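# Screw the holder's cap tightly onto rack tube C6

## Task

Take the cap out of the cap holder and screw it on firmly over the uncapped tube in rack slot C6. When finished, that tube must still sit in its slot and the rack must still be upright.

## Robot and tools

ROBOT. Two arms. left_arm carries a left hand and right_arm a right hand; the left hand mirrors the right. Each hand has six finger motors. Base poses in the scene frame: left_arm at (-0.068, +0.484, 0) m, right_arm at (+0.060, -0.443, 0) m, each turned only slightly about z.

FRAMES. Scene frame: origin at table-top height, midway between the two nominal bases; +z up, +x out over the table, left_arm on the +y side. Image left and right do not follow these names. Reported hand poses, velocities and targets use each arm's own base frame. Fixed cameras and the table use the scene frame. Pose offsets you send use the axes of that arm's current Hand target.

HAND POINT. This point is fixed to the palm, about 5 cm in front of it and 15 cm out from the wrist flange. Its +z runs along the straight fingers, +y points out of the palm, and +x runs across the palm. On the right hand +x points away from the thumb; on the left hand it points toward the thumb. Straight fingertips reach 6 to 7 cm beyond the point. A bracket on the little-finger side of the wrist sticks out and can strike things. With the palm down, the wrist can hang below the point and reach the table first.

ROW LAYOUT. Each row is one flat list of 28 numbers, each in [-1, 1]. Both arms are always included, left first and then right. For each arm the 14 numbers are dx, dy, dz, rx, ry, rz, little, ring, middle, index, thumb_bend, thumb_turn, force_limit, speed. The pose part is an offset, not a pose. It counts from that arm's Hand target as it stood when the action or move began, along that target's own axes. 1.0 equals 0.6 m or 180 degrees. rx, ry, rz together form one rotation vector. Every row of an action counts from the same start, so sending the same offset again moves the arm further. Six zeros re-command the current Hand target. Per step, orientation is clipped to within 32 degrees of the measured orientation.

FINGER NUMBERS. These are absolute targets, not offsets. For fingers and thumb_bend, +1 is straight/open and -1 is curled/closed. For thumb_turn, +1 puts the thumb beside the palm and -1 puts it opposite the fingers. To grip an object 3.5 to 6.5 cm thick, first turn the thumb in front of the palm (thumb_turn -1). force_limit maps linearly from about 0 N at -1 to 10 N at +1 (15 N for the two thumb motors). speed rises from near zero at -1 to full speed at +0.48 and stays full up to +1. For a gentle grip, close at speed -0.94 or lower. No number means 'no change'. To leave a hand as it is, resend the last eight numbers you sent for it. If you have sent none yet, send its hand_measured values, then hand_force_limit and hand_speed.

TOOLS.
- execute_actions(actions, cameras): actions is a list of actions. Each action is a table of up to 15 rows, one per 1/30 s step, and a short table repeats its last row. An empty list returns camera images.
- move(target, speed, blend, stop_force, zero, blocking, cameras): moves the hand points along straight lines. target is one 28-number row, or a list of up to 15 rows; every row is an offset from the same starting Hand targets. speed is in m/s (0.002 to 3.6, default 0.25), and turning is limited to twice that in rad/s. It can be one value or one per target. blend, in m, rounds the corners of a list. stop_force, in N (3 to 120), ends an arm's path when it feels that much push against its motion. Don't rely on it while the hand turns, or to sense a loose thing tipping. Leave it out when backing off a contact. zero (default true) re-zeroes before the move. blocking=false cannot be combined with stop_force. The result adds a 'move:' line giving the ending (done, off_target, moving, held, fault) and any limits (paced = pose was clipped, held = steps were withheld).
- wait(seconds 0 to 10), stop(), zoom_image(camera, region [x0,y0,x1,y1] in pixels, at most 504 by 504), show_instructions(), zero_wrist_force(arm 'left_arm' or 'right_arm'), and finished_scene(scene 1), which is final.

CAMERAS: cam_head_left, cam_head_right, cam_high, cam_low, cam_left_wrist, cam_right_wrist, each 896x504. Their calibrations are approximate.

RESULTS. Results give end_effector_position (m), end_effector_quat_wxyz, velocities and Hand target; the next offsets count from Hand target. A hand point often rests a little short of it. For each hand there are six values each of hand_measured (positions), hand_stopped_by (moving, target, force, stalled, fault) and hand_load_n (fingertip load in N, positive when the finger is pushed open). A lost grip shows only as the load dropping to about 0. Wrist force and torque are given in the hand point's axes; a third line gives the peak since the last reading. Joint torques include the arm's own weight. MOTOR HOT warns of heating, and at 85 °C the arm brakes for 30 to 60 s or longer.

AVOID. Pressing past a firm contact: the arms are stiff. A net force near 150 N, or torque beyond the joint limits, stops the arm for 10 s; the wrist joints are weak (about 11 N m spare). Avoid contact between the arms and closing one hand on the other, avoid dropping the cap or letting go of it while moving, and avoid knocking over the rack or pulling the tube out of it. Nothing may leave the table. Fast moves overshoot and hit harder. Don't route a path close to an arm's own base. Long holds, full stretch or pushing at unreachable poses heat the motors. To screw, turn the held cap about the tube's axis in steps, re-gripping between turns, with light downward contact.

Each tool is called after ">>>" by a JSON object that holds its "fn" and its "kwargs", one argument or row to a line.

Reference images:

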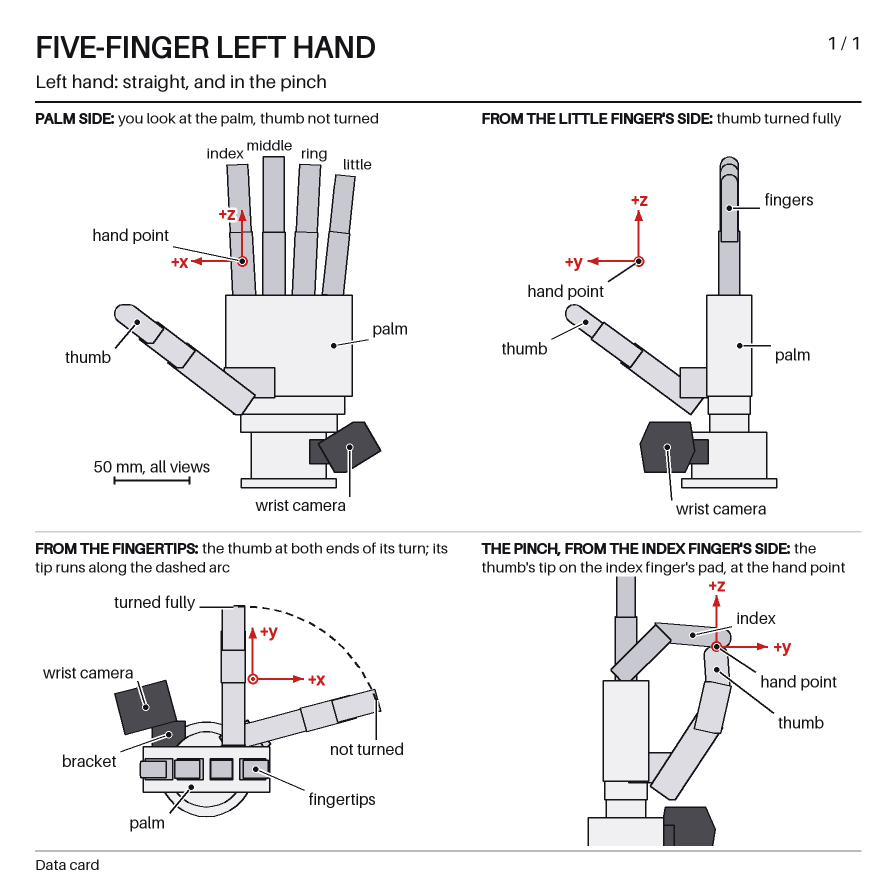

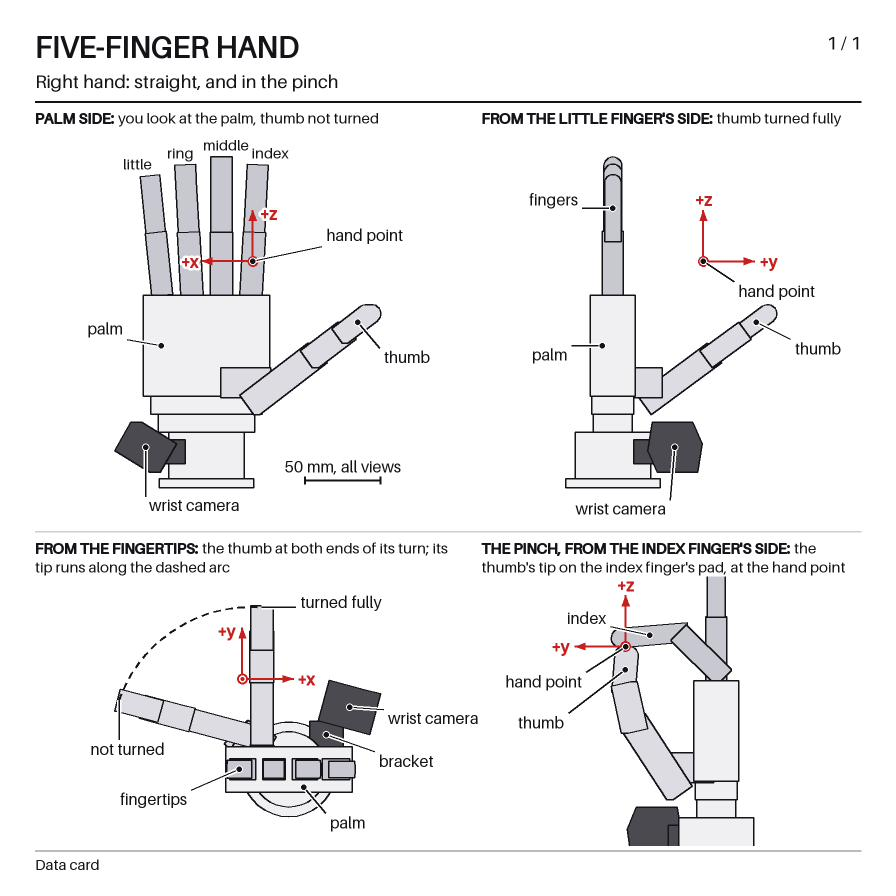

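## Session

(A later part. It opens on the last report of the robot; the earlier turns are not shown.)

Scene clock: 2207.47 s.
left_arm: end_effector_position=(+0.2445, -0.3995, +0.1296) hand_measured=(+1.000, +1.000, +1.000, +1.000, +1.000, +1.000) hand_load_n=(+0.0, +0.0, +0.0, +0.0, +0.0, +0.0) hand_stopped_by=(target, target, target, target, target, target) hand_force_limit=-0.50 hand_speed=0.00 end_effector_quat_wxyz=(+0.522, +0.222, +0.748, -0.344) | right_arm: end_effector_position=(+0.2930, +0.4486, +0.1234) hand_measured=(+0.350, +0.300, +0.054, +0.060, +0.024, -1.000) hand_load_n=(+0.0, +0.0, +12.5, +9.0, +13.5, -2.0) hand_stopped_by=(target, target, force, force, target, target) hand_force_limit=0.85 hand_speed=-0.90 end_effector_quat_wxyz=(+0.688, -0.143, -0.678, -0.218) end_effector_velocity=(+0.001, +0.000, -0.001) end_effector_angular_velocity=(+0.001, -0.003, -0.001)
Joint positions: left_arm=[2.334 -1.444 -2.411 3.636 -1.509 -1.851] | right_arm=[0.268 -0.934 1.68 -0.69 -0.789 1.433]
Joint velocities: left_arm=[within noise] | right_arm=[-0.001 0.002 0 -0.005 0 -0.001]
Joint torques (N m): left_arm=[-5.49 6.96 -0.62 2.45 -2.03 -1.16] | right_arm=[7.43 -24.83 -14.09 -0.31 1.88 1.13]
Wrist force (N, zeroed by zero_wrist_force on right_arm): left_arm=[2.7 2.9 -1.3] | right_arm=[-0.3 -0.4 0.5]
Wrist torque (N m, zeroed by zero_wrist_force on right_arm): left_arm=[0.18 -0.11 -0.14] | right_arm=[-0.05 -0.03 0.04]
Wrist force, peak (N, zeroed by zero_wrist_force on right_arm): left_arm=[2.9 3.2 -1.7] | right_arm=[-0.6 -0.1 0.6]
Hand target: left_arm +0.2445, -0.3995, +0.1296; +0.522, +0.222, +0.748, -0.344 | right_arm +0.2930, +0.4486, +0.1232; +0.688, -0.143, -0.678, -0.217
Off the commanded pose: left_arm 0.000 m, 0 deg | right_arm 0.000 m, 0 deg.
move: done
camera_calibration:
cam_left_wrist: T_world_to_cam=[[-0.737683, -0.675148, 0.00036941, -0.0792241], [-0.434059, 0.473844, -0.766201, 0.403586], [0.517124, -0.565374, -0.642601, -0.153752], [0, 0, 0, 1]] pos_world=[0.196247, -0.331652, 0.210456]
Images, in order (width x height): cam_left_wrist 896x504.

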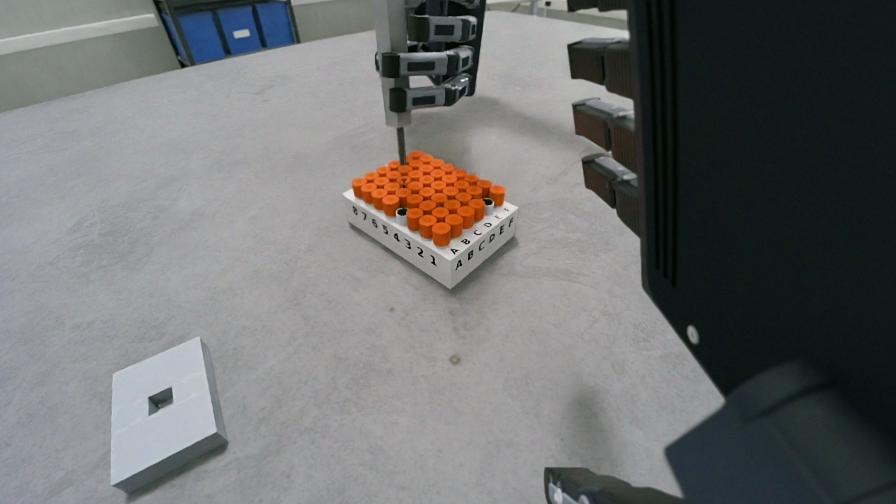

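>>> {"fn": "wait", "kwargs": {
  "seconds": 0,
  "cameras": ["cam_right_wrist", "cam_high", "cam_low"]
}}

Scene clock: 2210.73 s.
left_arm: end_effector_position=(+0.2445, -0.3995, +0.1296) hand_measured=(+1.000, +1.000, +1.000, +1.000, +1.000, +1.000) hand_load_n=(+0.0, +0.0, +0.0, +0.0, +0.0, +0.0) hand_stopped_by=(target, target, target, target, target, target) hand_force_limit=-0.50 hand_speed=0.00 end_effector_quat_wxyz=(+0.522, +0.222, +0.748, -0.344) | right_arm: end_effector_position=(+0.2930, +0.4486, +0.1232) hand_measured=(+0.350, +0.300, +0.054, +0.060, +0.024, -1.000) hand_load_n=(+0.0, +0.0, +12.0, +9.0, +13.5, -1.5) hand_stopped_by=(target, target, force, force, target, target) hand_force_limit=0.85 hand_speed=-0.90 end_effector_quat_wxyz=(+0.688, -0.143, -0.678, -0.217)
Joint positions: left_arm=[2.334 -1.444 -2.411 3.636 -1.509 -1.851] | right_arm=[0.268 -0.933 1.68 -0.691 -0.789 1.433]
Joint torques (N m): left_arm=[-5.85 6.53 -0.74 2.18 -2.3 -0.89] | right_arm=[8.04 -20.52 -0.36 -0.7 0.82 0.85]
Wrist force (N, zeroed by zero_wrist_force on right_arm): left_arm=[3.0 3.0 -1.6] | right_arm=[-0.2 -0.2 0.4]
Wrist torque (N m, zeroed by zero_wrist_force on right_arm): left_arm=[0.22 -0.17 -0.13] | right_arm=[-0.03 -0.04 0.06]
Wrist force, peak (N, zeroed by zero_wrist_force on right_arm): left_arm=[3.0 3.0 -1.6] | right_arm=[-0.4 -0.2 0.6]
Hand target: left_arm +0.2445, -0.3995, +0.1296; +0.522, +0.222, +0.748, -0.344 | right_arm +0.2930, +0.4486, +0.1232; +0.688, -0.143, -0.678, -0.217
Off the commanded pose: left_arm 0.000 m, 0 deg | right_arm 0.000 m, 0 deg.
camera_calibration:
cam_right_wrist: T_world_to_cam=[[0.440132, 0.832034, 0.337642, -0.532857], [0.588064, 0.0170702, -0.808634, -0.0878356], [-0.678575, 0.554461, -0.481777, 0.129128], [0, 0, 0, 1]] pos_world=[0.373804, 0.373258, 0.171099]
Images, in order (width x height): cam_high 896x504, cam_low 896x504, cam_right_wrist 896x504.

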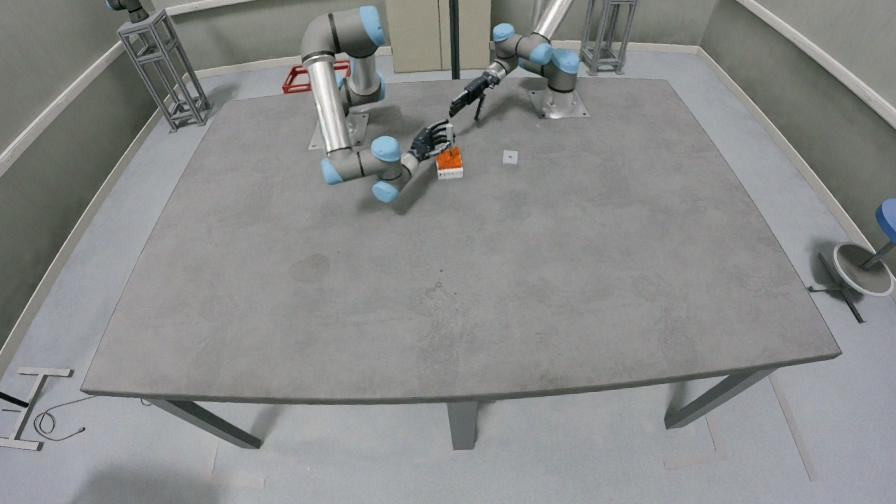

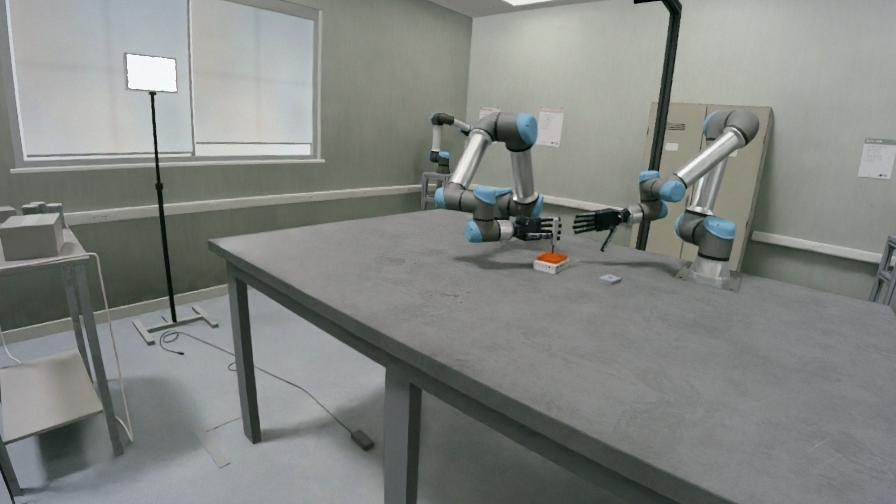

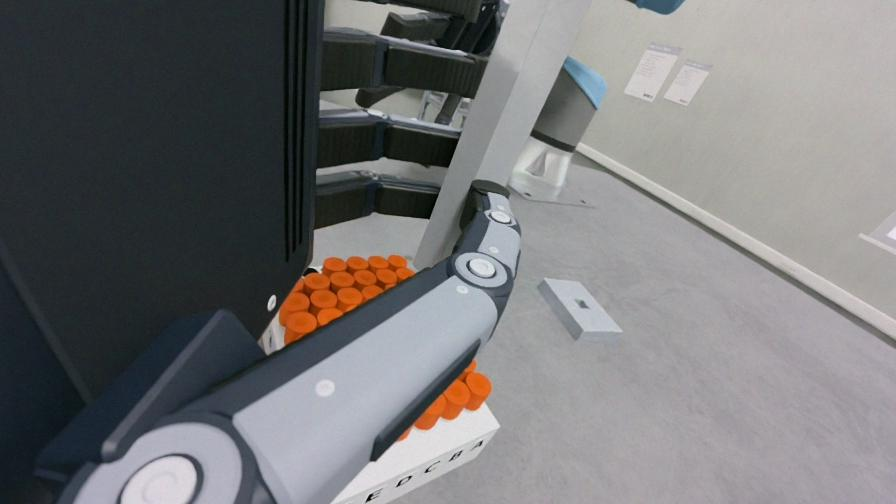

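>>> {"fn": "move", "kwargs": {
  "target": [0,0,0,0,0,0,1,1,1,1,1,1,-0.5,0,-0.02163,-0.00129,-0.00097,0,0,0,0.35,0.3,-0.2,-0.2,0.02,-1,0.85,-0.9],
  "speed": 0.04,
  "cameras": []
}}

>>> {"fn": "move", "kwargs": {
  "target": [0,0,0,0,0,0,1,1,1,1,1,1,-0.5,0,-0.00962,-0.00094,-0.00038,0,0,0,0.35,0.3,-0.2,-0.2,0.02,-1,0.85,-0.9],
  "speed": 0.005,
  "stop_force": 3,
  "cameras": ["cam_left_wrist"]
}}

>>> {"fn": "zoom_image", "kwargs": {
  "camera": "cam_left_wrist",
  "region": [376, 160, 426, 200]
}}

Scene clock: 2218.67 s.
left_arm: end_effector_position=(+0.2445, -0.3995, +0.1296) hand_measured=(+1.000, +1.000, +1.000, +1.000, +1.000, +1.000) hand_load_n=(+0.0, +0.0, +0.0, +0.0, +0.0, +0.0) hand_stopped_by=(target, target, target, target, target, target) hand_force_limit=-0.50 hand_speed=0.00 end_effector_quat_wxyz=(+0.522, +0.222, +0.748, -0.344) | right_arm: end_effector_position=(+0.2933, +0.4490, +0.1100) hand_measured=(+0.350, +0.300, +0.054, +0.060, +0.024, -1.000) hand_load_n=(+0.0, +0.0, +12.0, +9.0, +13.5, -2.0) hand_stopped_by=(target, target, force, force, target, target) hand_force_limit=0.85 hand_speed=-0.90 end_effector_quat_wxyz=(+0.688, -0.143, -0.678, -0.217)
Joint positions: left_arm=[2.334 -1.444 -2.411 3.636 -1.509 -1.851] | right_arm=[0.269 -0.911 1.684 -0.717 -0.788 1.432]
Joint torques (N m): left_arm=[-5.86 6.59 -0.13 2.36 -1.92 -0.85] | right_arm=[8.36 -49.92 -7.66 3.28 1.59 -1.26]
Wrist force (N, zeroed by zero_wrist_force on right_arm): left_arm=[2.9 3.0 -1.6] | right_arm=[-0.3 -0.2 0.2]
Wrist torque (N m, zeroed by zero_wrist_force on right_arm): left_arm=[0.21 -0.15 -0.13] | right_arm=[-0.02 -0.01 0.04]
Wrist force, peak (N, zeroed by zero_wrist_force on right_arm): left_arm=[3.3 3.0 -1.6] | right_arm=[-0.6 -0.3 0.5]
Hand target: left_arm +0.2445, -0.3995, +0.1296; +0.522, +0.222, +0.748, -0.344 | right_arm +0.2933, +0.4490, +0.1102; +0.688, -0.143, -0.678, -0.217
Off the commanded pose: left_arm 0.000 m, 0 deg | right_arm 0.000 m, 0 deg.
move: done
No camera images: "cameras" was empty.

Scene clock: 2220.73 s.
left_arm: end_effector_position=(+0.2445, -0.3995, +0.1296) hand_measured=(+1.000, +1.000, +1.000, +1.000, +1.000, +1.000) hand_load_n=(+0.0, -0.5, +0.0, +0.0, +0.0, +0.0) hand_stopped_by=(target, target, target, target, target, target) hand_force_limit=-0.50 hand_speed=0.00 end_effector_quat_wxyz=(+0.522, +0.222, +0.748, -0.344) | right_arm: end_effector_position=(+0.2933, +0.4490, +0.1050) hand_measured=(+0.350, +0.300, +0.054, +0.060, +0.024, -1.000) hand_load_n=(+0.0, +0.0, +12.5, +8.5, +13.5, -2.5) hand_stopped_by=(target, target, force, force, target, target) hand_force_limit=0.85 hand_speed=-0.90 end_effector_quat_wxyz=(+0.688, -0.143, -0.678, -0.217)
Joint positions: left_arm=[2.334 -1.444 -2.411 3.636 -1.509 -1.851] | right_arm=[0.269 -0.903 1.686 -0.727 -0.788 1.432]
Joint torques (N m): left_arm=[-5.77 6.27 -0.47 2.45 -2.04 -0.78] | right_arm=[6.16 -50.06 -18.04 2.27 1.28 -0.08]
Wrist force (N, zeroed by zero_wrist_force on right_arm): left_arm=[2.8 3.0 -1.5] | right_arm=[6.8 1.1 1.1]
Wrist torque (N m, zeroed by zero_wrist_force on right_arm): left_arm=[0.20 -0.14 -0.14] | right_arm=[0.02 0.08 0.08]
Wrist force, peak (N, zeroed by zero_wrist_force on right_arm): left_arm=[2.9 3.1 -1.6] | right_arm=[7.9 1.1 1.4]
Hand target: left_arm +0.2445, -0.3995, +0.1296; +0.522, +0.222, +0.748, -0.344 | right_arm +0.2933, +0.4490, +0.1051; +0.688, -0.143, -0.678, -0.217 (not the last commanded pose)
Off the commanded pose: left_arm 0.000 m, 0 deg | right_arm 0.001 m, 0 deg.
move: contact (right_arm)
camera_calibration:
cam_left_wrist: T_world_to_cam=[[-0.737683, -0.675148, 0.00036941, -0.0792241], [-0.434059, 0.473844, -0.766201, 0.403586], [0.517124, -0.565374, -0.642601, -0.153752], [0, 0, 0, 1]] pos_world=[0.196247, -0.331652, 0.210456]
Images, in order (width x height): cam_left_wrist 896x504.

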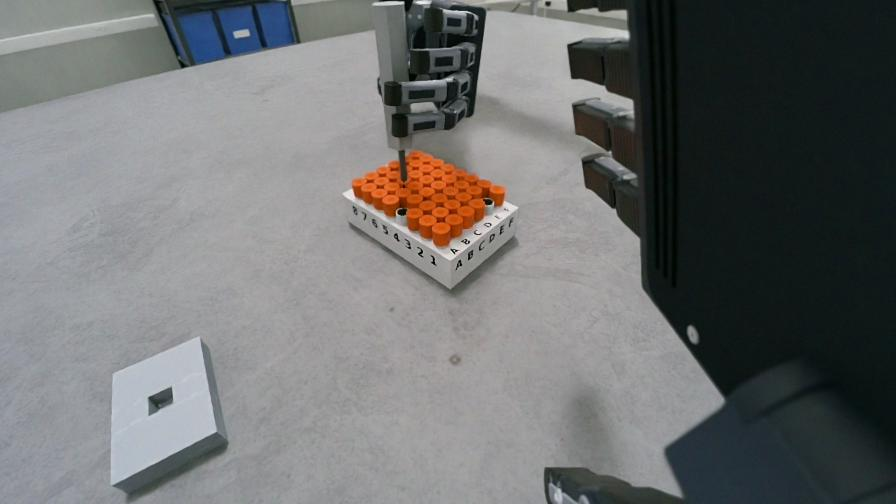

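Scaled by 10.080.

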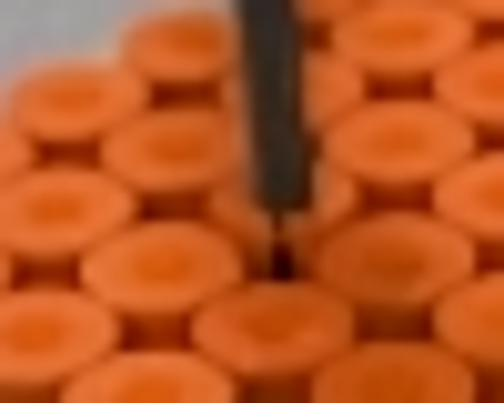

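>>> {"fn": "move", "kwargs": {
  "target": [
    [0,0,0,0,0,0,1,1,1,1,1,1,-0.5,0,-0.0001,-0.0023,-0.0004,-0.04146,-0.00406,-0.00165,0.35,0.3,-0.2,-0.2,0.02,-1,0.85,-0.9],
    [0,0,0,0,0,0,1,1,1,1,1,1,-0.5,0,-0.00021,-0.00458,-0.00038,-0.0829,-0.00813,-0.00331,0.35,0.3,-0.2,-0.2,0.02,-1,0.85,-0.9]
  ],
  "speed": 0.06,
  "blend": 0.001,
  "cameras": ["cam_left_wrist"]
}}

>>> {"fn": "zoom_image", "kwargs": {
  "camera": "cam_left_wrist",
  "region": [376, 160, 426, 200]
}}

>>> {"fn": "zoom_image", "kwargs": {
  "camera": "cam_left_wrist",
  "region": [330, 0, 470, 180]
}}

Scene clock: 2228.33 s.
left_arm: end_effector_position=(+0.2445, -0.3995, +0.1296) hand_measured=(+1.000, +1.000, +1.000, +1.000, +1.000, +1.000) hand_load_n=(+0.0, +0.0, +0.0, +0.0, +0.0, +0.0) hand_stopped_by=(target, target, target, target, target, target) hand_force_limit=-0.50 hand_speed=0.00 end_effector_quat_wxyz=(+0.522, +0.222, +0.748, -0.344) | right_arm: end_effector_position=(+0.2922, +0.4465, +0.1047) hand_measured=(+0.350, +0.300, +0.054, +0.060, +0.024, -1.000) hand_load_n=(+0.0, +0.0, +12.5, +7.5, +14.0, -2.5) hand_stopped_by=(target, target, force, force, target, target) hand_force_limit=0.85 hand_speed=-0.90 end_effector_quat_wxyz=(+0.653, -0.230, -0.653, -0.306) end_effector_velocity=(+0.000, +0.000, +0.000) end_effector_angular_velocity=(+0.000, +0.002, +0.005)
Joint positions: left_arm=[2.334 -1.444 -2.411 3.636 -1.509 -1.851] | right_arm=[0.207 -1.014 1.903 -0.817 -0.589 1.412]
Joint velocities: left_arm=[within noise] | right_arm=[0 0.002 -0.003 0.002 -0.005 0.001]
Joint torques (N m): left_arm=[-4.79 7.21 0.13 2.62 -2.15 -0.81] | right_arm=[8.82 -19.44 -20.54 3.72 -2.07 1.32]
Wrist force (N, zeroed by zero_wrist_force on right_arm): left_arm=[2.9 2.9 -1.5] | right_arm=[-1.0 1.3 0.0]
Wrist torque (N m, zeroed by zero_wrist_force on right_arm): left_arm=[0.19 -0.14 -0.13] | right_arm=[0.04 -0.04 0.06]
Wrist force, peak (N, zeroed by zero_wrist_force on right_arm): left_arm=[3.2 3.1 -1.5] | right_arm=[7.0 1.1 1.2]
Hand target: left_arm +0.2445, -0.3995, +0.1296; +0.522, +0.222, +0.748, -0.344 | right_arm +0.2921, +0.4465, +0.1047; +0.653, -0.230, -0.653, -0.305
Off the commanded pose: left_arm 0.000 m, 0 deg | right_arm 0.000 m, 0 deg.
move: done
camera_calibration:
cam_left_wrist: T_world_to_cam=[[-0.737683, -0.675148, 0.00036941, -0.0792241], [-0.434059, 0.473844, -0.766201, 0.403586], [0.517124, -0.565374, -0.642601, -0.153752], [0, 0, 0, 1]] pos_world=[0.196247, -0.331652, 0.210456]
Images, in order (width x height): cam_left_wrist 896x504.

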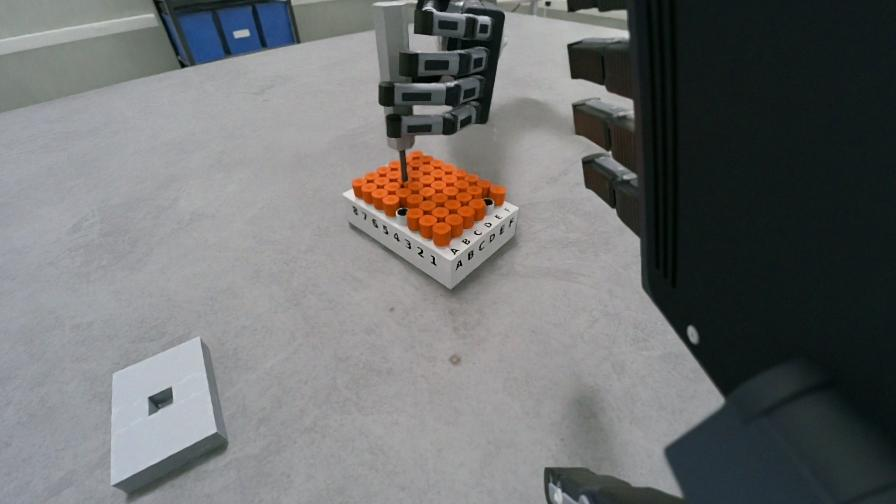

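Scaled by 10.080.

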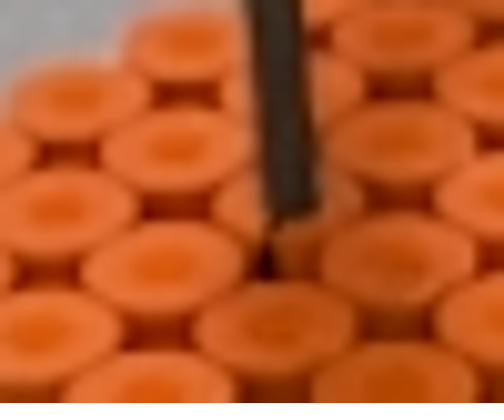

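Scaled by 2.800.

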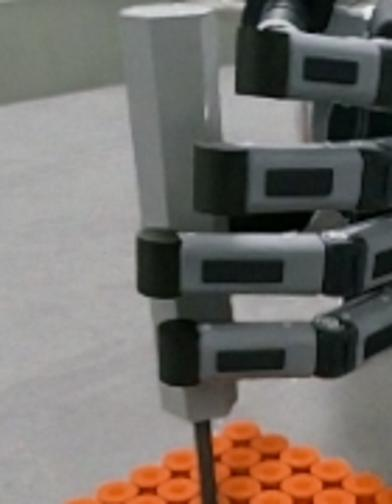

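>>> {"fn": "move", "kwargs": {
  "target": [0,0,0,0,0,0,1,1,1,1,1,1,-0.5,0,-0.00414,-0.00041,-0.00017,0,0,0,0.35,0.3,-0.2,-0.2,0.02,-1,0.85,-0.9],
  "speed": 0.005,
  "stop_force": 3,
  "cameras": []
}}

Scene clock: 2233.10 s.
left_arm: end_effector_position=(+0.2445, -0.3995, +0.1296) hand_measured=(+1.000, +1.000, +1.000, +1.000, +1.000, +1.000) hand_load_n=(+0.0, +0.0, +0.0, +0.0, +0.0, -0.5) hand_stopped_by=(target, target, target, target, target, target) hand_force_limit=-0.50 hand_speed=0.00 end_effector_quat_wxyz=(+0.522, +0.222, +0.748, -0.344) | right_arm: end_effector_position=(+0.2921, +0.4465, +0.1045) hand_measured=(+0.350, +0.300, +0.054, +0.060, +0.024, -1.000) hand_load_n=(+0.0, +0.0, +13.0, +7.5, +14.0, -2.5) hand_stopped_by=(target, target, force, force, target, target) hand_force_limit=0.85 hand_speed=-0.90 end_effector_quat_wxyz=(+0.653, -0.230, -0.653, -0.305)
Joint positions: left_arm=[2.334 -1.444 -2.411 3.636 -1.509 -1.851] | right_arm=[0.207 -1.014 1.903 -0.817 -0.589 1.412]
Joint torques (N m): left_arm=[-4.72 8.31 -0.37 2.38 -2.02 -0.95] | right_arm=[7.13 -46.66 -15.27 3.24 1.56 1.2]
Wrist force (N, zeroed by zero_wrist_force on right_arm): left_arm=[2.8 2.9 -1.5] | right_arm=[1.9 1.5 0.0]
Wrist torque (N m, zeroed by zero_wrist_force on right_arm): left_arm=[0.19 -0.14 -0.14] | right_arm=[0.04 0.01 0.08]
Wrist force, peak (N, zeroed by zero_wrist_force on right_arm): left_arm=[3.0 3.1 -1.8] | right_arm=[3.5 1.5 0.3]
Hand target: left_arm +0.2445, -0.3995, +0.1296; +0.522, +0.222, +0.748, -0.344 | right_arm +0.2921, +0.4465, +0.1045; +0.653, -0.230, -0.653, -0.305 (not the last commanded pose)
Off the commanded pose: left_arm 0.000 m, 0 deg | right_arm 0.002 m, 0 deg.
move: contact (right_arm)
No camera images: "cameras" was empty.

>>> {"fn": "move", "kwargs": {
  "target": [
    [0,0,0,0,0,0,1,1,1,1,1,1,-0.5,0,-0.00012,-0.00211,-0.00026,-0.04138,-0.00408,-0.00173,0.35,0.3,-0.2,-0.2,0.02,-1,0.85,-0.9],
    [0,0,0,0,0,0,1,1,1,1,1,1,-0.5,0,-0.00025,-0.0042,-0.0001,-0.08276,-0.00817,-0.00345,0.35,0.3,-0.2,-0.2,0.02,-1,0.85,-0.9]
  ],
  "speed": 0.06,
  "blend": 0.001,
  "cameras": ["cam_left_wrist"]
}}

>>> {"fn": "zoom_image", "kwargs": {
  "camera": "cam_left_wrist",
  "region": [376, 160, 426, 200]
}}

>>> {"fn": "zoom_image", "kwargs": {
  "camera": "cam_left_wrist",
  "region": [330, 0, 470, 180]
}}

Scene clock: 2239.27 s.
left_arm: end_effector_position=(+0.2445, -0.3995, +0.1296) hand_measured=(+1.000, +1.000, +1.000, +1.000, +1.000, +1.000) hand_load_n=(+0.0, +0.0, +0.0, +0.0, +0.0, +0.0) hand_stopped_by=(target, target, target, target, target, target) hand_force_limit=-0.50 hand_speed=0.00 end_effector_quat_wxyz=(+0.522, +0.222, +0.748, -0.344) | right_arm: end_effector_position=(+0.2905, +0.4447, +0.1042) hand_measured=(+0.350, +0.300, +0.054, +0.060, +0.024, -1.000) hand_load_n=(+0.0, +0.0, +12.5, +7.5, +14.0, -2.5) hand_stopped_by=(target, target, force, force, target, target) hand_force_limit=0.85 hand_speed=-0.90 end_effector_quat_wxyz=(+0.608, -0.313, -0.618, -0.388)
Joint positions: left_arm=[2.334 -1.444 -2.411 3.636 -1.509 -1.851] | right_arm=[0.167 -1.118 2.104 -0.873 -0.368 1.367]
Joint torques (N m): left_arm=[-4.34 8.13 -0.14 2.48 -2.06 -0.97] | right_arm=[2.97 -17.29 -17.57 0.64 -2.05 1.27]
Wrist force (N, zeroed by zero_wrist_force on right_arm): left_arm=[2.8 3.0 -1.7] | right_arm=[-0.9 0.8 -0.3]
Wrist torque (N m, zeroed by zero_wrist_force on right_arm): left_arm=[0.22 -0.14 -0.14] | right_arm=[0.01 -0.04 0.05]
Wrist force, peak (N, zeroed by zero_wrist_force on right_arm): left_arm=[3.1 3.0 -1.6] | right_arm=[2.5 2.4 -0.4]
Hand target: left_arm +0.2445, -0.3995, +0.1296; +0.522, +0.222, +0.748, -0.344 | right_arm +0.2904, +0.4447, +0.1041; +0.608, -0.314, -0.618, -0.388
Off the commanded pose: left_arm 0.000 m, 0 deg | right_arm 0.000 m, 0 deg.
move: done
camera_calibration:
cam_left_wrist: T_world_to_cam=[[-0.737683, -0.675148, 0.00036941, -0.0792241], [-0.434059, 0.473844, -0.766201, 0.403586], [0.517124, -0.565374, -0.642601, -0.153752], [0, 0, 0, 1]] pos_world=[0.196247, -0.331652, 0.210456]
Images, in order (width x height): cam_left_wrist 896x504.

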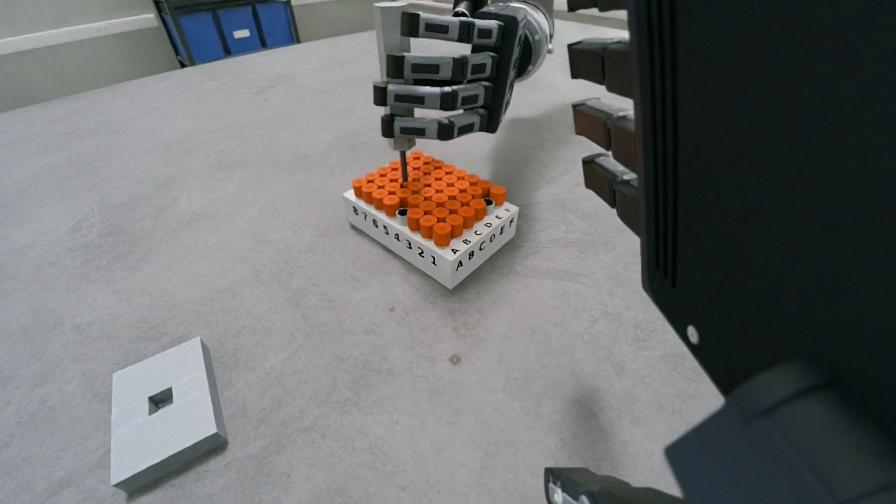

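Scaled by 10.080.

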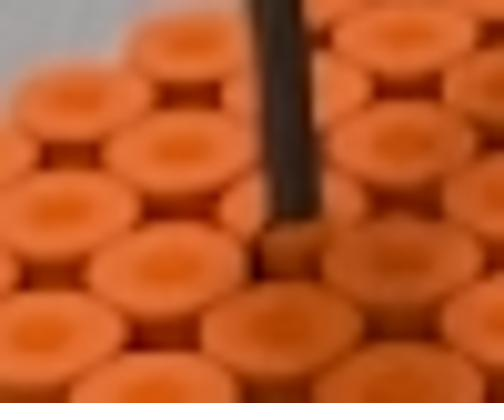

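Scaled by 2.800.

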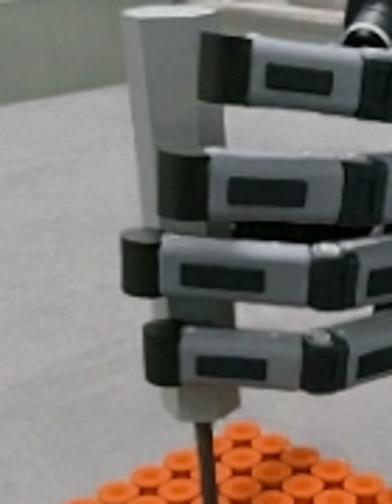

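>>> {"fn": "move", "kwargs": {
  "target": [
    [0,0,0,0,0,0,1,1,1,1,1,1,-0.5,0,-0.00024,-0.00178,0,-0.04143,-0.00413,-0.00168,0.35,0.3,-0.2,-0.2,0.02,-1,0.85,-0.9],
    [0,0,0,0,0,0,1,1,1,1,1,1,-0.5,0,-0.00041,-0.00297,0.00023,-0.06906,-0.00688,-0.00279,0.35,0.3,-0.2,-0.2,0.02,-1,0.85,-0.9]
  ],
  "speed": 0.06,
  "blend": 0.001,
  "cameras": ["cam_left_wrist"]
}}

>>> {"fn": "zoom_image", "kwargs": {
  "camera": "cam_left_wrist",
  "region": [376, 160, 426, 200]
}}

>>> {"fn": "zoom_image", "kwargs": {
  "camera": "cam_left_wrist",
  "region": [330, 0, 470, 180]
}}

Scene clock: 2246.10 s.
left_arm: end_effector_position=(+0.2445, -0.3995, +0.1296) hand_measured=(+1.000, +1.000, +1.000, +1.000, +1.000, +1.000) hand_load_n=(+0.0, +0.0, +0.0, +0.0, +0.0, +0.0) hand_stopped_by=(target, target, target, target, target, target) hand_force_limit=-0.50 hand_speed=0.00 end_effector_quat_wxyz=(+0.522, +0.222, +0.748, -0.344) | right_arm: end_effector_position=(+0.2888, +0.4440, +0.1037) hand_measured=(+0.350, +0.300, +0.054, +0.060, +0.024, -1.000) hand_load_n=(+0.0, +0.0, +12.0, +9.0, +13.5, -2.0) hand_stopped_by=(target, target, force, force, target, target) hand_force_limit=0.85 hand_speed=-0.90 end_effector_quat_wxyz=(+0.562, -0.379, -0.580, -0.452)
Joint positions: left_arm=[2.334 -1.444 -2.411 3.636 -1.509 -1.851] | right_arm=[0.164 -1.176 2.226 -0.788 -0.156 1.215]
Joint torques (N m): left_arm=[-6.05 9.23 0.44 2.28 -2.17 -0.7] | right_arm=[5.56 -12.11 -15.11 -1.09 -1.99 1.49]
Wrist force (N, zeroed by zero_wrist_force on right_arm): left_arm=[2.9 2.9 -1.5] | right_arm=[2.1 0.7 1.0]
Wrist torque (N m, zeroed by zero_wrist_force on right_arm): left_arm=[0.20 -0.14 -0.14] | right_arm=[0.01 0.06 0.09]
Wrist force, peak (N, zeroed by zero_wrist_force on right_arm): left_arm=[3.0 3.3 -1.7] | right_arm=[4.2 0.5 1.8]
Hand target: left_arm +0.2445, -0.3995, +0.1296; +0.522, +0.222, +0.748, -0.344 | right_arm +0.2888, +0.4440, +0.1037; +0.562, -0.379, -0.580, -0.452
Off the commanded pose: left_arm 0.000 m, 0 deg | right_arm 0.000 m, 0 deg.
move: done
camera_calibration:
cam_left_wrist: T_world_to_cam=[[-0.737683, -0.675148, 0.00036941, -0.0792241], [-0.434059, 0.473844, -0.766201, 0.403586], [0.517124, -0.565374, -0.642601, -0.153752], [0, 0, 0, 1]] pos_world=[0.196247, -0.331652, 0.210456]
Images, in order (width x height): cam_left_wrist 896x504.

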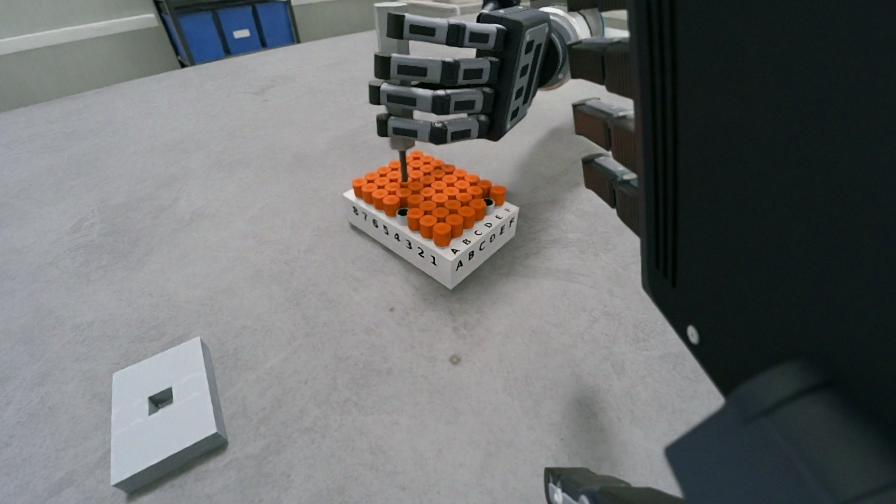

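Scaled by 10.080.

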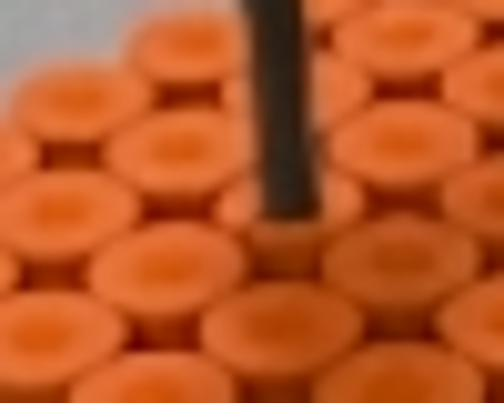

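Scaled by 2.800.

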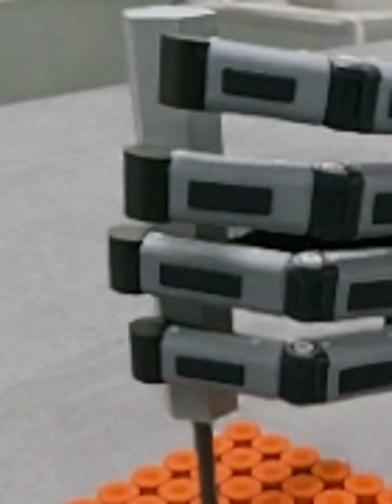

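>>> {"fn": "move", "kwargs": {
  "target": [0,0,0,0,0,0,1,1,1,1,1,1,-0.5,0,0.02486,0.00246,0.001,0,0,0,0.35,0.3,-0.2,-0.2,0.02,-1,0.85,-0.9],
  "speed": 0.03,
  "cameras": ["cam_left_wrist"]
}}

>>> {"fn": "zoom_image", "kwargs": {
  "camera": "cam_left_wrist",
  "region": [376, 160, 426, 200]
}}

Scene clock: 2250.27 s.
left_arm: end_effector_position=(+0.2445, -0.3995, +0.1296) hand_measured=(+1.000, +1.000, +1.000, +1.000, +1.000, +1.000) hand_load_n=(+0.0, +0.0, +0.0, +0.0, +0.0, +0.0) hand_stopped_by=(target, target, target, target, target, target) hand_force_limit=-0.50 hand_speed=0.00 end_effector_quat_wxyz=(+0.522, +0.222, +0.748, -0.344) | right_arm: end_effector_position=(+0.2889, +0.4440, +0.1188) hand_measured=(+0.350, +0.300, +0.054, +0.060, +0.024, -1.000) hand_load_n=(+0.0, +0.0, +12.0, +9.0, +13.5, -2.0) hand_stopped_by=(target, target, force, force, target, target) hand_force_limit=0.85 hand_speed=-0.90 end_effector_quat_wxyz=(+0.562, -0.379, -0.580, -0.452) end_effector_velocity=(+0.000, +0.000, -0.001) end_effector_angular_velocity=(+0.000, -0.001, +0.002)
Joint positions: left_arm=[2.334 -1.444 -2.411 3.636 -1.509 -1.851] | right_arm=[0.164 -1.214 2.219 -0.744 -0.156 1.215]
Joint velocities: left_arm=[within noise] | right_arm=[0.001 0.003 0 -0.005 -0.001 0]
Joint torques (N m): left_arm=[-4.72 10.18 -0.51 2.34 -1.91 -0.94] | right_arm=[-7.89 -11.69 -13.33 -1.2 -0.24 -1.26]
Wrist force (N, zeroed by zero_wrist_force on right_arm): left_arm=[2.9 3.0 -1.5] | right_arm=[-0.4 -0.4 0.3]
Wrist torque (N m, zeroed by zero_wrist_force on right_arm): left_arm=[0.20 -0.14 -0.14] | right_arm=[-0.04 0.00 0.10]
Wrist force, peak (N, zeroed by zero_wrist_force on right_arm): left_arm=[3.0 3.0 -1.8] | right_arm=[3.5 1.1 1.5]
Hand target: left_arm +0.2445, -0.3995, +0.1296; +0.522, +0.222, +0.748, -0.344 | right_arm +0.2889, +0.4440, +0.1187; +0.562, -0.379, -0.580, -0.452
Off the commanded pose: left_arm 0.000 m, 0 deg | right_arm 0.000 m, 0 deg.
move: done
camera_calibration:
cam_left_wrist: T_world_to_cam=[[-0.737683, -0.675148, 0.00036941, -0.0792241], [-0.434059, 0.473844, -0.766201, 0.403586], [0.517124, -0.565374, -0.642601, -0.153752], [0, 0, 0, 1]] pos_world=[0.196247, -0.331652, 0.210456]
Images, in order (width x height): cam_left_wrist 896x504.

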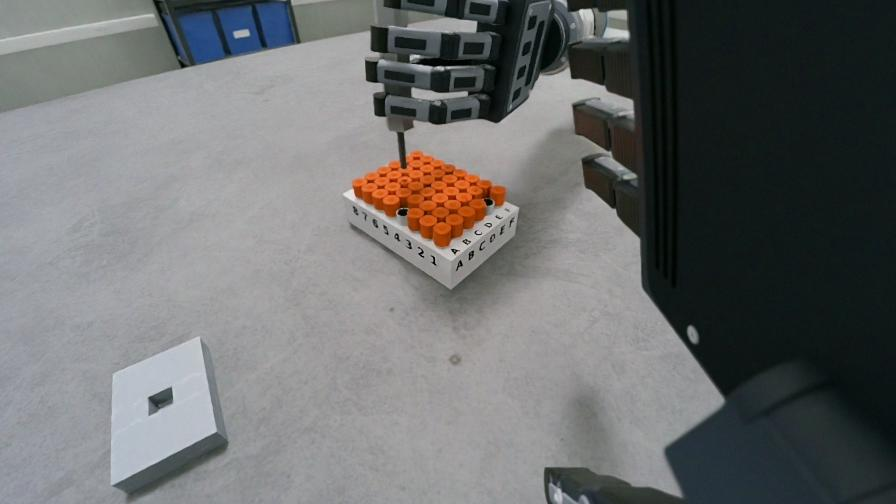

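Scaled by 10.080.

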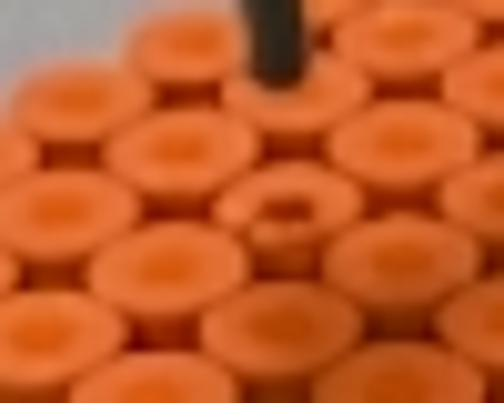

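>>> {"fn": "zoom_image", "kwargs": {
  "camera": "cam_left_wrist",
  "region": [394, 170, 416, 190]
}}

Scaled by 22.909.

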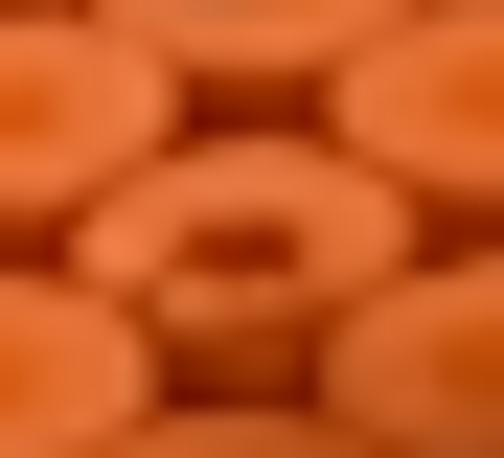

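>>> {"fn": "move", "kwargs": {
  "target": [
    [0,0,0,0,0,0,1,1,1,1,1,1,-0.5,0,-0.00093,0.00814,0.00316,0.16575,0.01638,0.00665,0.35,0.3,-0.2,-0.2,0.02,-1,0.85,-0.9],
    [0,0,0,0,0,0,1,1,1,1,1,1,-0.5,0,-0.00176,0.01365,0.01034,0.3315,0.03277,0.0133,0.35,0.3,-0.2,-0.2,0.02,-1,0.85,-0.9],
    [0,0,0,0,0,0,1,1,1,1,1,1,-0.5,0,-0.00216,0.01442,0.01842,0.49725,0.04915,0.01995,0.35,0.3,-0.2,-0.2,0.02,-1,0.85,-0.9],
    [0,0,0,0,0,0,1,1,1,1,1,1,-0.5,0,-0.00185,0.00756,0.02763,0.663,0.06553,0.0266,0.35,0.3,-0.2,-0.2,0.02,-1,0.85,-0.9]
  ],
  "speed": 0.2,
  "blend": 0.003,
  "cameras": ["cam_left_wrist"]
}}

>>> {"fn": "zoom_image", "kwargs": {
  "camera": "cam_left_wrist",
  "region": [376, 160, 426, 200]
}}

>>> {"fn": "zoom_image", "kwargs": {
  "camera": "cam_left_wrist",
  "region": [330, 0, 470, 180]
}}

Scene clock: 2266.27 s.
left_arm: end_effector_position=(+0.2445, -0.3995, +0.1296) hand_measured=(+1.000, +1.000, +1.000, +1.000, +1.000, +1.000) hand_load_n=(+0.0, +0.0, +0.0, +0.0, +0.0, +0.0) hand_stopped_by=(target, target, target, target, target, target) hand_force_limit=-0.50 hand_speed=0.00 end_effector_quat_wxyz=(+0.522, +0.222, +0.748, -0.344) | right_arm: end_effector_position=(+0.2881, +0.4612, +0.1185) hand_measured=(+0.350, +0.300, +0.054, +0.060, +0.024, -1.000) hand_load_n=(+0.0, +0.0, +12.0, +9.0, +13.5, -1.5) hand_stopped_by=(target, target, force, force, target, target) hand_force_limit=0.85 hand_speed=-0.90 end_effector_quat_wxyz=(+0.672, +0.313, -0.618, +0.261)
Joint positions: left_arm=[2.334 -1.444 -2.411 3.636 -1.509 -1.851] | right_arm=[0.708 -0.368 0.581 -0.172 -1.701 1.477]
Joint torques (N m): left_arm=[-5.33 9.24 -0.55 2.37 -2.27 -0.94] | right_arm=[-3.92 -79.66 -11.34 -0.28 -0.98 -0.81]
Wrist force (N, zeroed by zero_wrist_force on right_arm): left_arm=[2.8 3.1 -1.5] | right_arm=[-0.3 0.2 0.2]
Wrist torque (N m, zeroed by zero_wrist_force on right_arm): left_arm=[0.22 -0.13 -0.14] | right_arm=[0.05 0.00 0.00]
Wrist force, peak (N, zeroed by zero_wrist_force on right_arm): left_arm=[3.1 3.0 -1.7] | right_arm=[-0.6 1.8 0.2]
Hand target: left_arm +0.2445, -0.3995, +0.1296; +0.522, +0.222, +0.748, -0.344 | right_arm +0.2881, +0.4612, +0.1187; +0.672, +0.313, -0.618, +0.261
Off the commanded pose: left_arm 0.000 m, 0 deg | right_arm 0.000 m, 0 deg.
move: done
camera_calibration:
cam_left_wrist: T_world_to_cam=[[-0.737683, -0.675148, 0.00036941, -0.0792241], [-0.434059, 0.473844, -0.766201, 0.403586], [0.517124, -0.565374, -0.642601, -0.153752], [0, 0, 0, 1]] pos_world=[0.196247, -0.331652, 0.210456]
Images, in order (width x height): cam_left_wrist 896x504.

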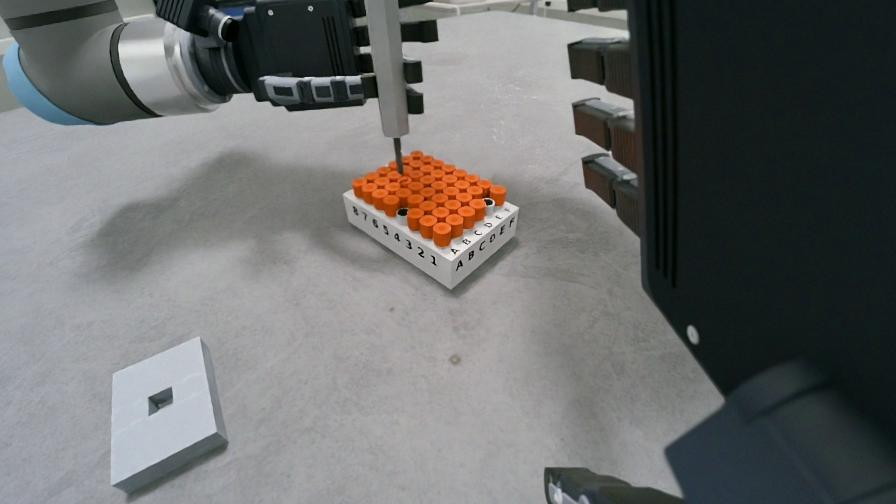

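Scaled by 10.080.

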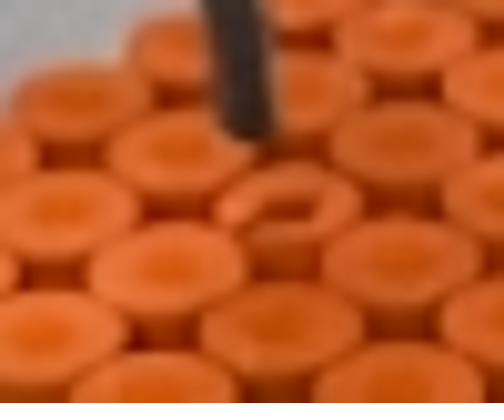

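Scaled by 2.800.

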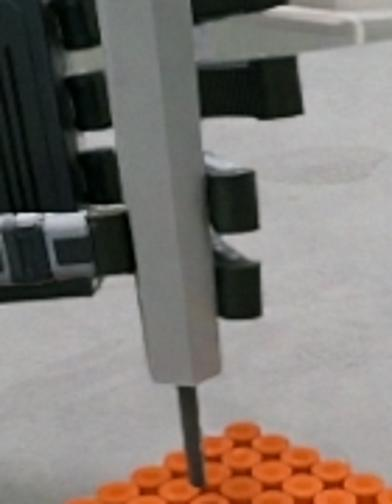

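>>> {"fn": "move", "kwargs": {
  "target": [0,0,0,0,0,0,1,1,1,1,1,1,-0.5,0,-0.00787,-0.00619,0.00267,0,0,0,0.35,0.3,-0.2,-0.2,0.02,-1,0.85,-0.9],
  "speed": 0.04,
  "cameras": ["cam_left_wrist"]
}}

>>> {"fn": "zoom_image", "kwargs": {
  "camera": "cam_left_wrist",
  "region": [376, 160, 426, 200]
}}

Scene clock: 2279.87 s.
left_arm: end_effector_position=(+0.2445, -0.3995, +0.1296) hand_measured=(+1.000, +1.000, +1.000, +1.000, +1.000, +1.000) hand_load_n=(+0.0, +0.0, +0.0, +0.0, +0.0, +0.0) hand_stopped_by=(target, target, target, target, target, target) hand_force_limit=-0.50 hand_speed=0.00 end_effector_quat_wxyz=(+0.522, +0.222, +0.748, -0.344) | right_arm: end_effector_position=(+0.2893, +0.4576, +0.1136) hand_measured=(+0.350, +0.300, +0.054, +0.060, +0.024, -1.000) hand_load_n=(+0.0, +0.0, +12.0, +9.0, +13.5, -2.0) hand_stopped_by=(target, target, force, force, target, target) hand_force_limit=0.85 hand_speed=-0.90 end_effector_quat_wxyz=(+0.672, +0.313, -0.618, +0.261)
Joint positions: left_arm=[2.334 -1.444 -2.411 3.636 -1.509 -1.851] | right_arm=[0.704 -0.372 0.601 -0.189 -1.706 1.477]
Joint torques (N m): left_arm=[-5.71 8.94 0.36 2.13 -1.92 -0.87] | right_arm=[-0.09 -75.53 -26.47 3.86 -0.15 1.62]
Wrist force (N, zeroed by zero_wrist_force on right_arm): left_arm=[2.9 3.1 -1.5] | right_arm=[-0.1 0.1 0.0]
Wrist torque (N m, zeroed by zero_wrist_force on right_arm): left_arm=[0.22 -0.15 -0.14] | right_arm=[0.04 0.01 0.00]
Wrist force, peak (N, zeroed by zero_wrist_force on right_arm): left_arm=[2.9 3.1 -1.6] | right_arm=[-0.6 -0.1 0.3]
Hand target: left_arm +0.2445, -0.3995, +0.1296; +0.522, +0.222, +0.748, -0.344 | right_arm +0.2893, +0.4577, +0.1137; +0.672, +0.313, -0.618, +0.261
Off the commanded pose: left_arm 0.000 m, 0 deg | right_arm 0.000 m, 0 deg.
move: done
camera_calibration:
cam_left_wrist: T_world_to_cam=[[-0.737683, -0.675148, 0.00036941, -0.0792241], [-0.434059, 0.473844, -0.766201, 0.403586], [0.517124, -0.565374, -0.642601, -0.153752], [0, 0, 0, 1]] pos_world=[0.196247, -0.331652, 0.210456]
Images, in order (width x height): cam_left_wrist 896x504.

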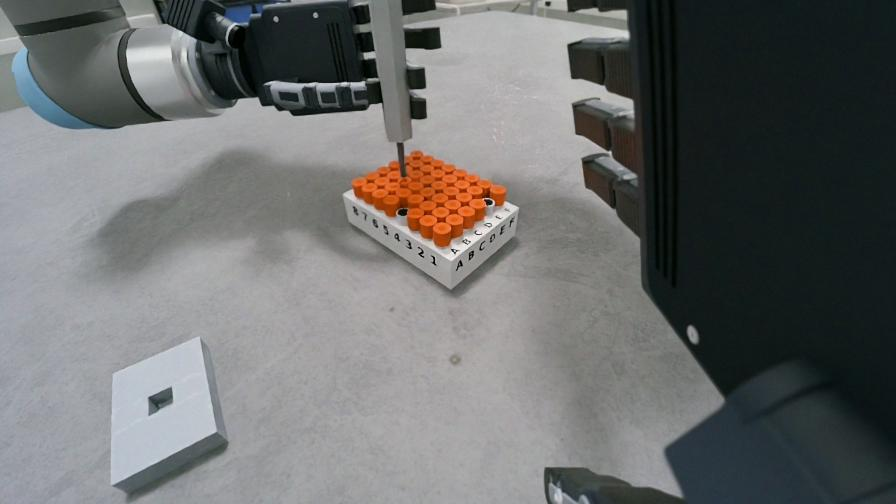

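Scaled by 10.080.

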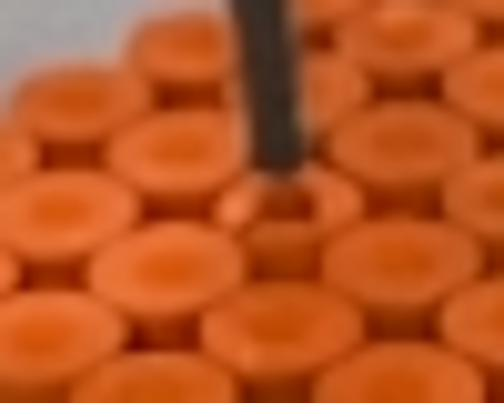

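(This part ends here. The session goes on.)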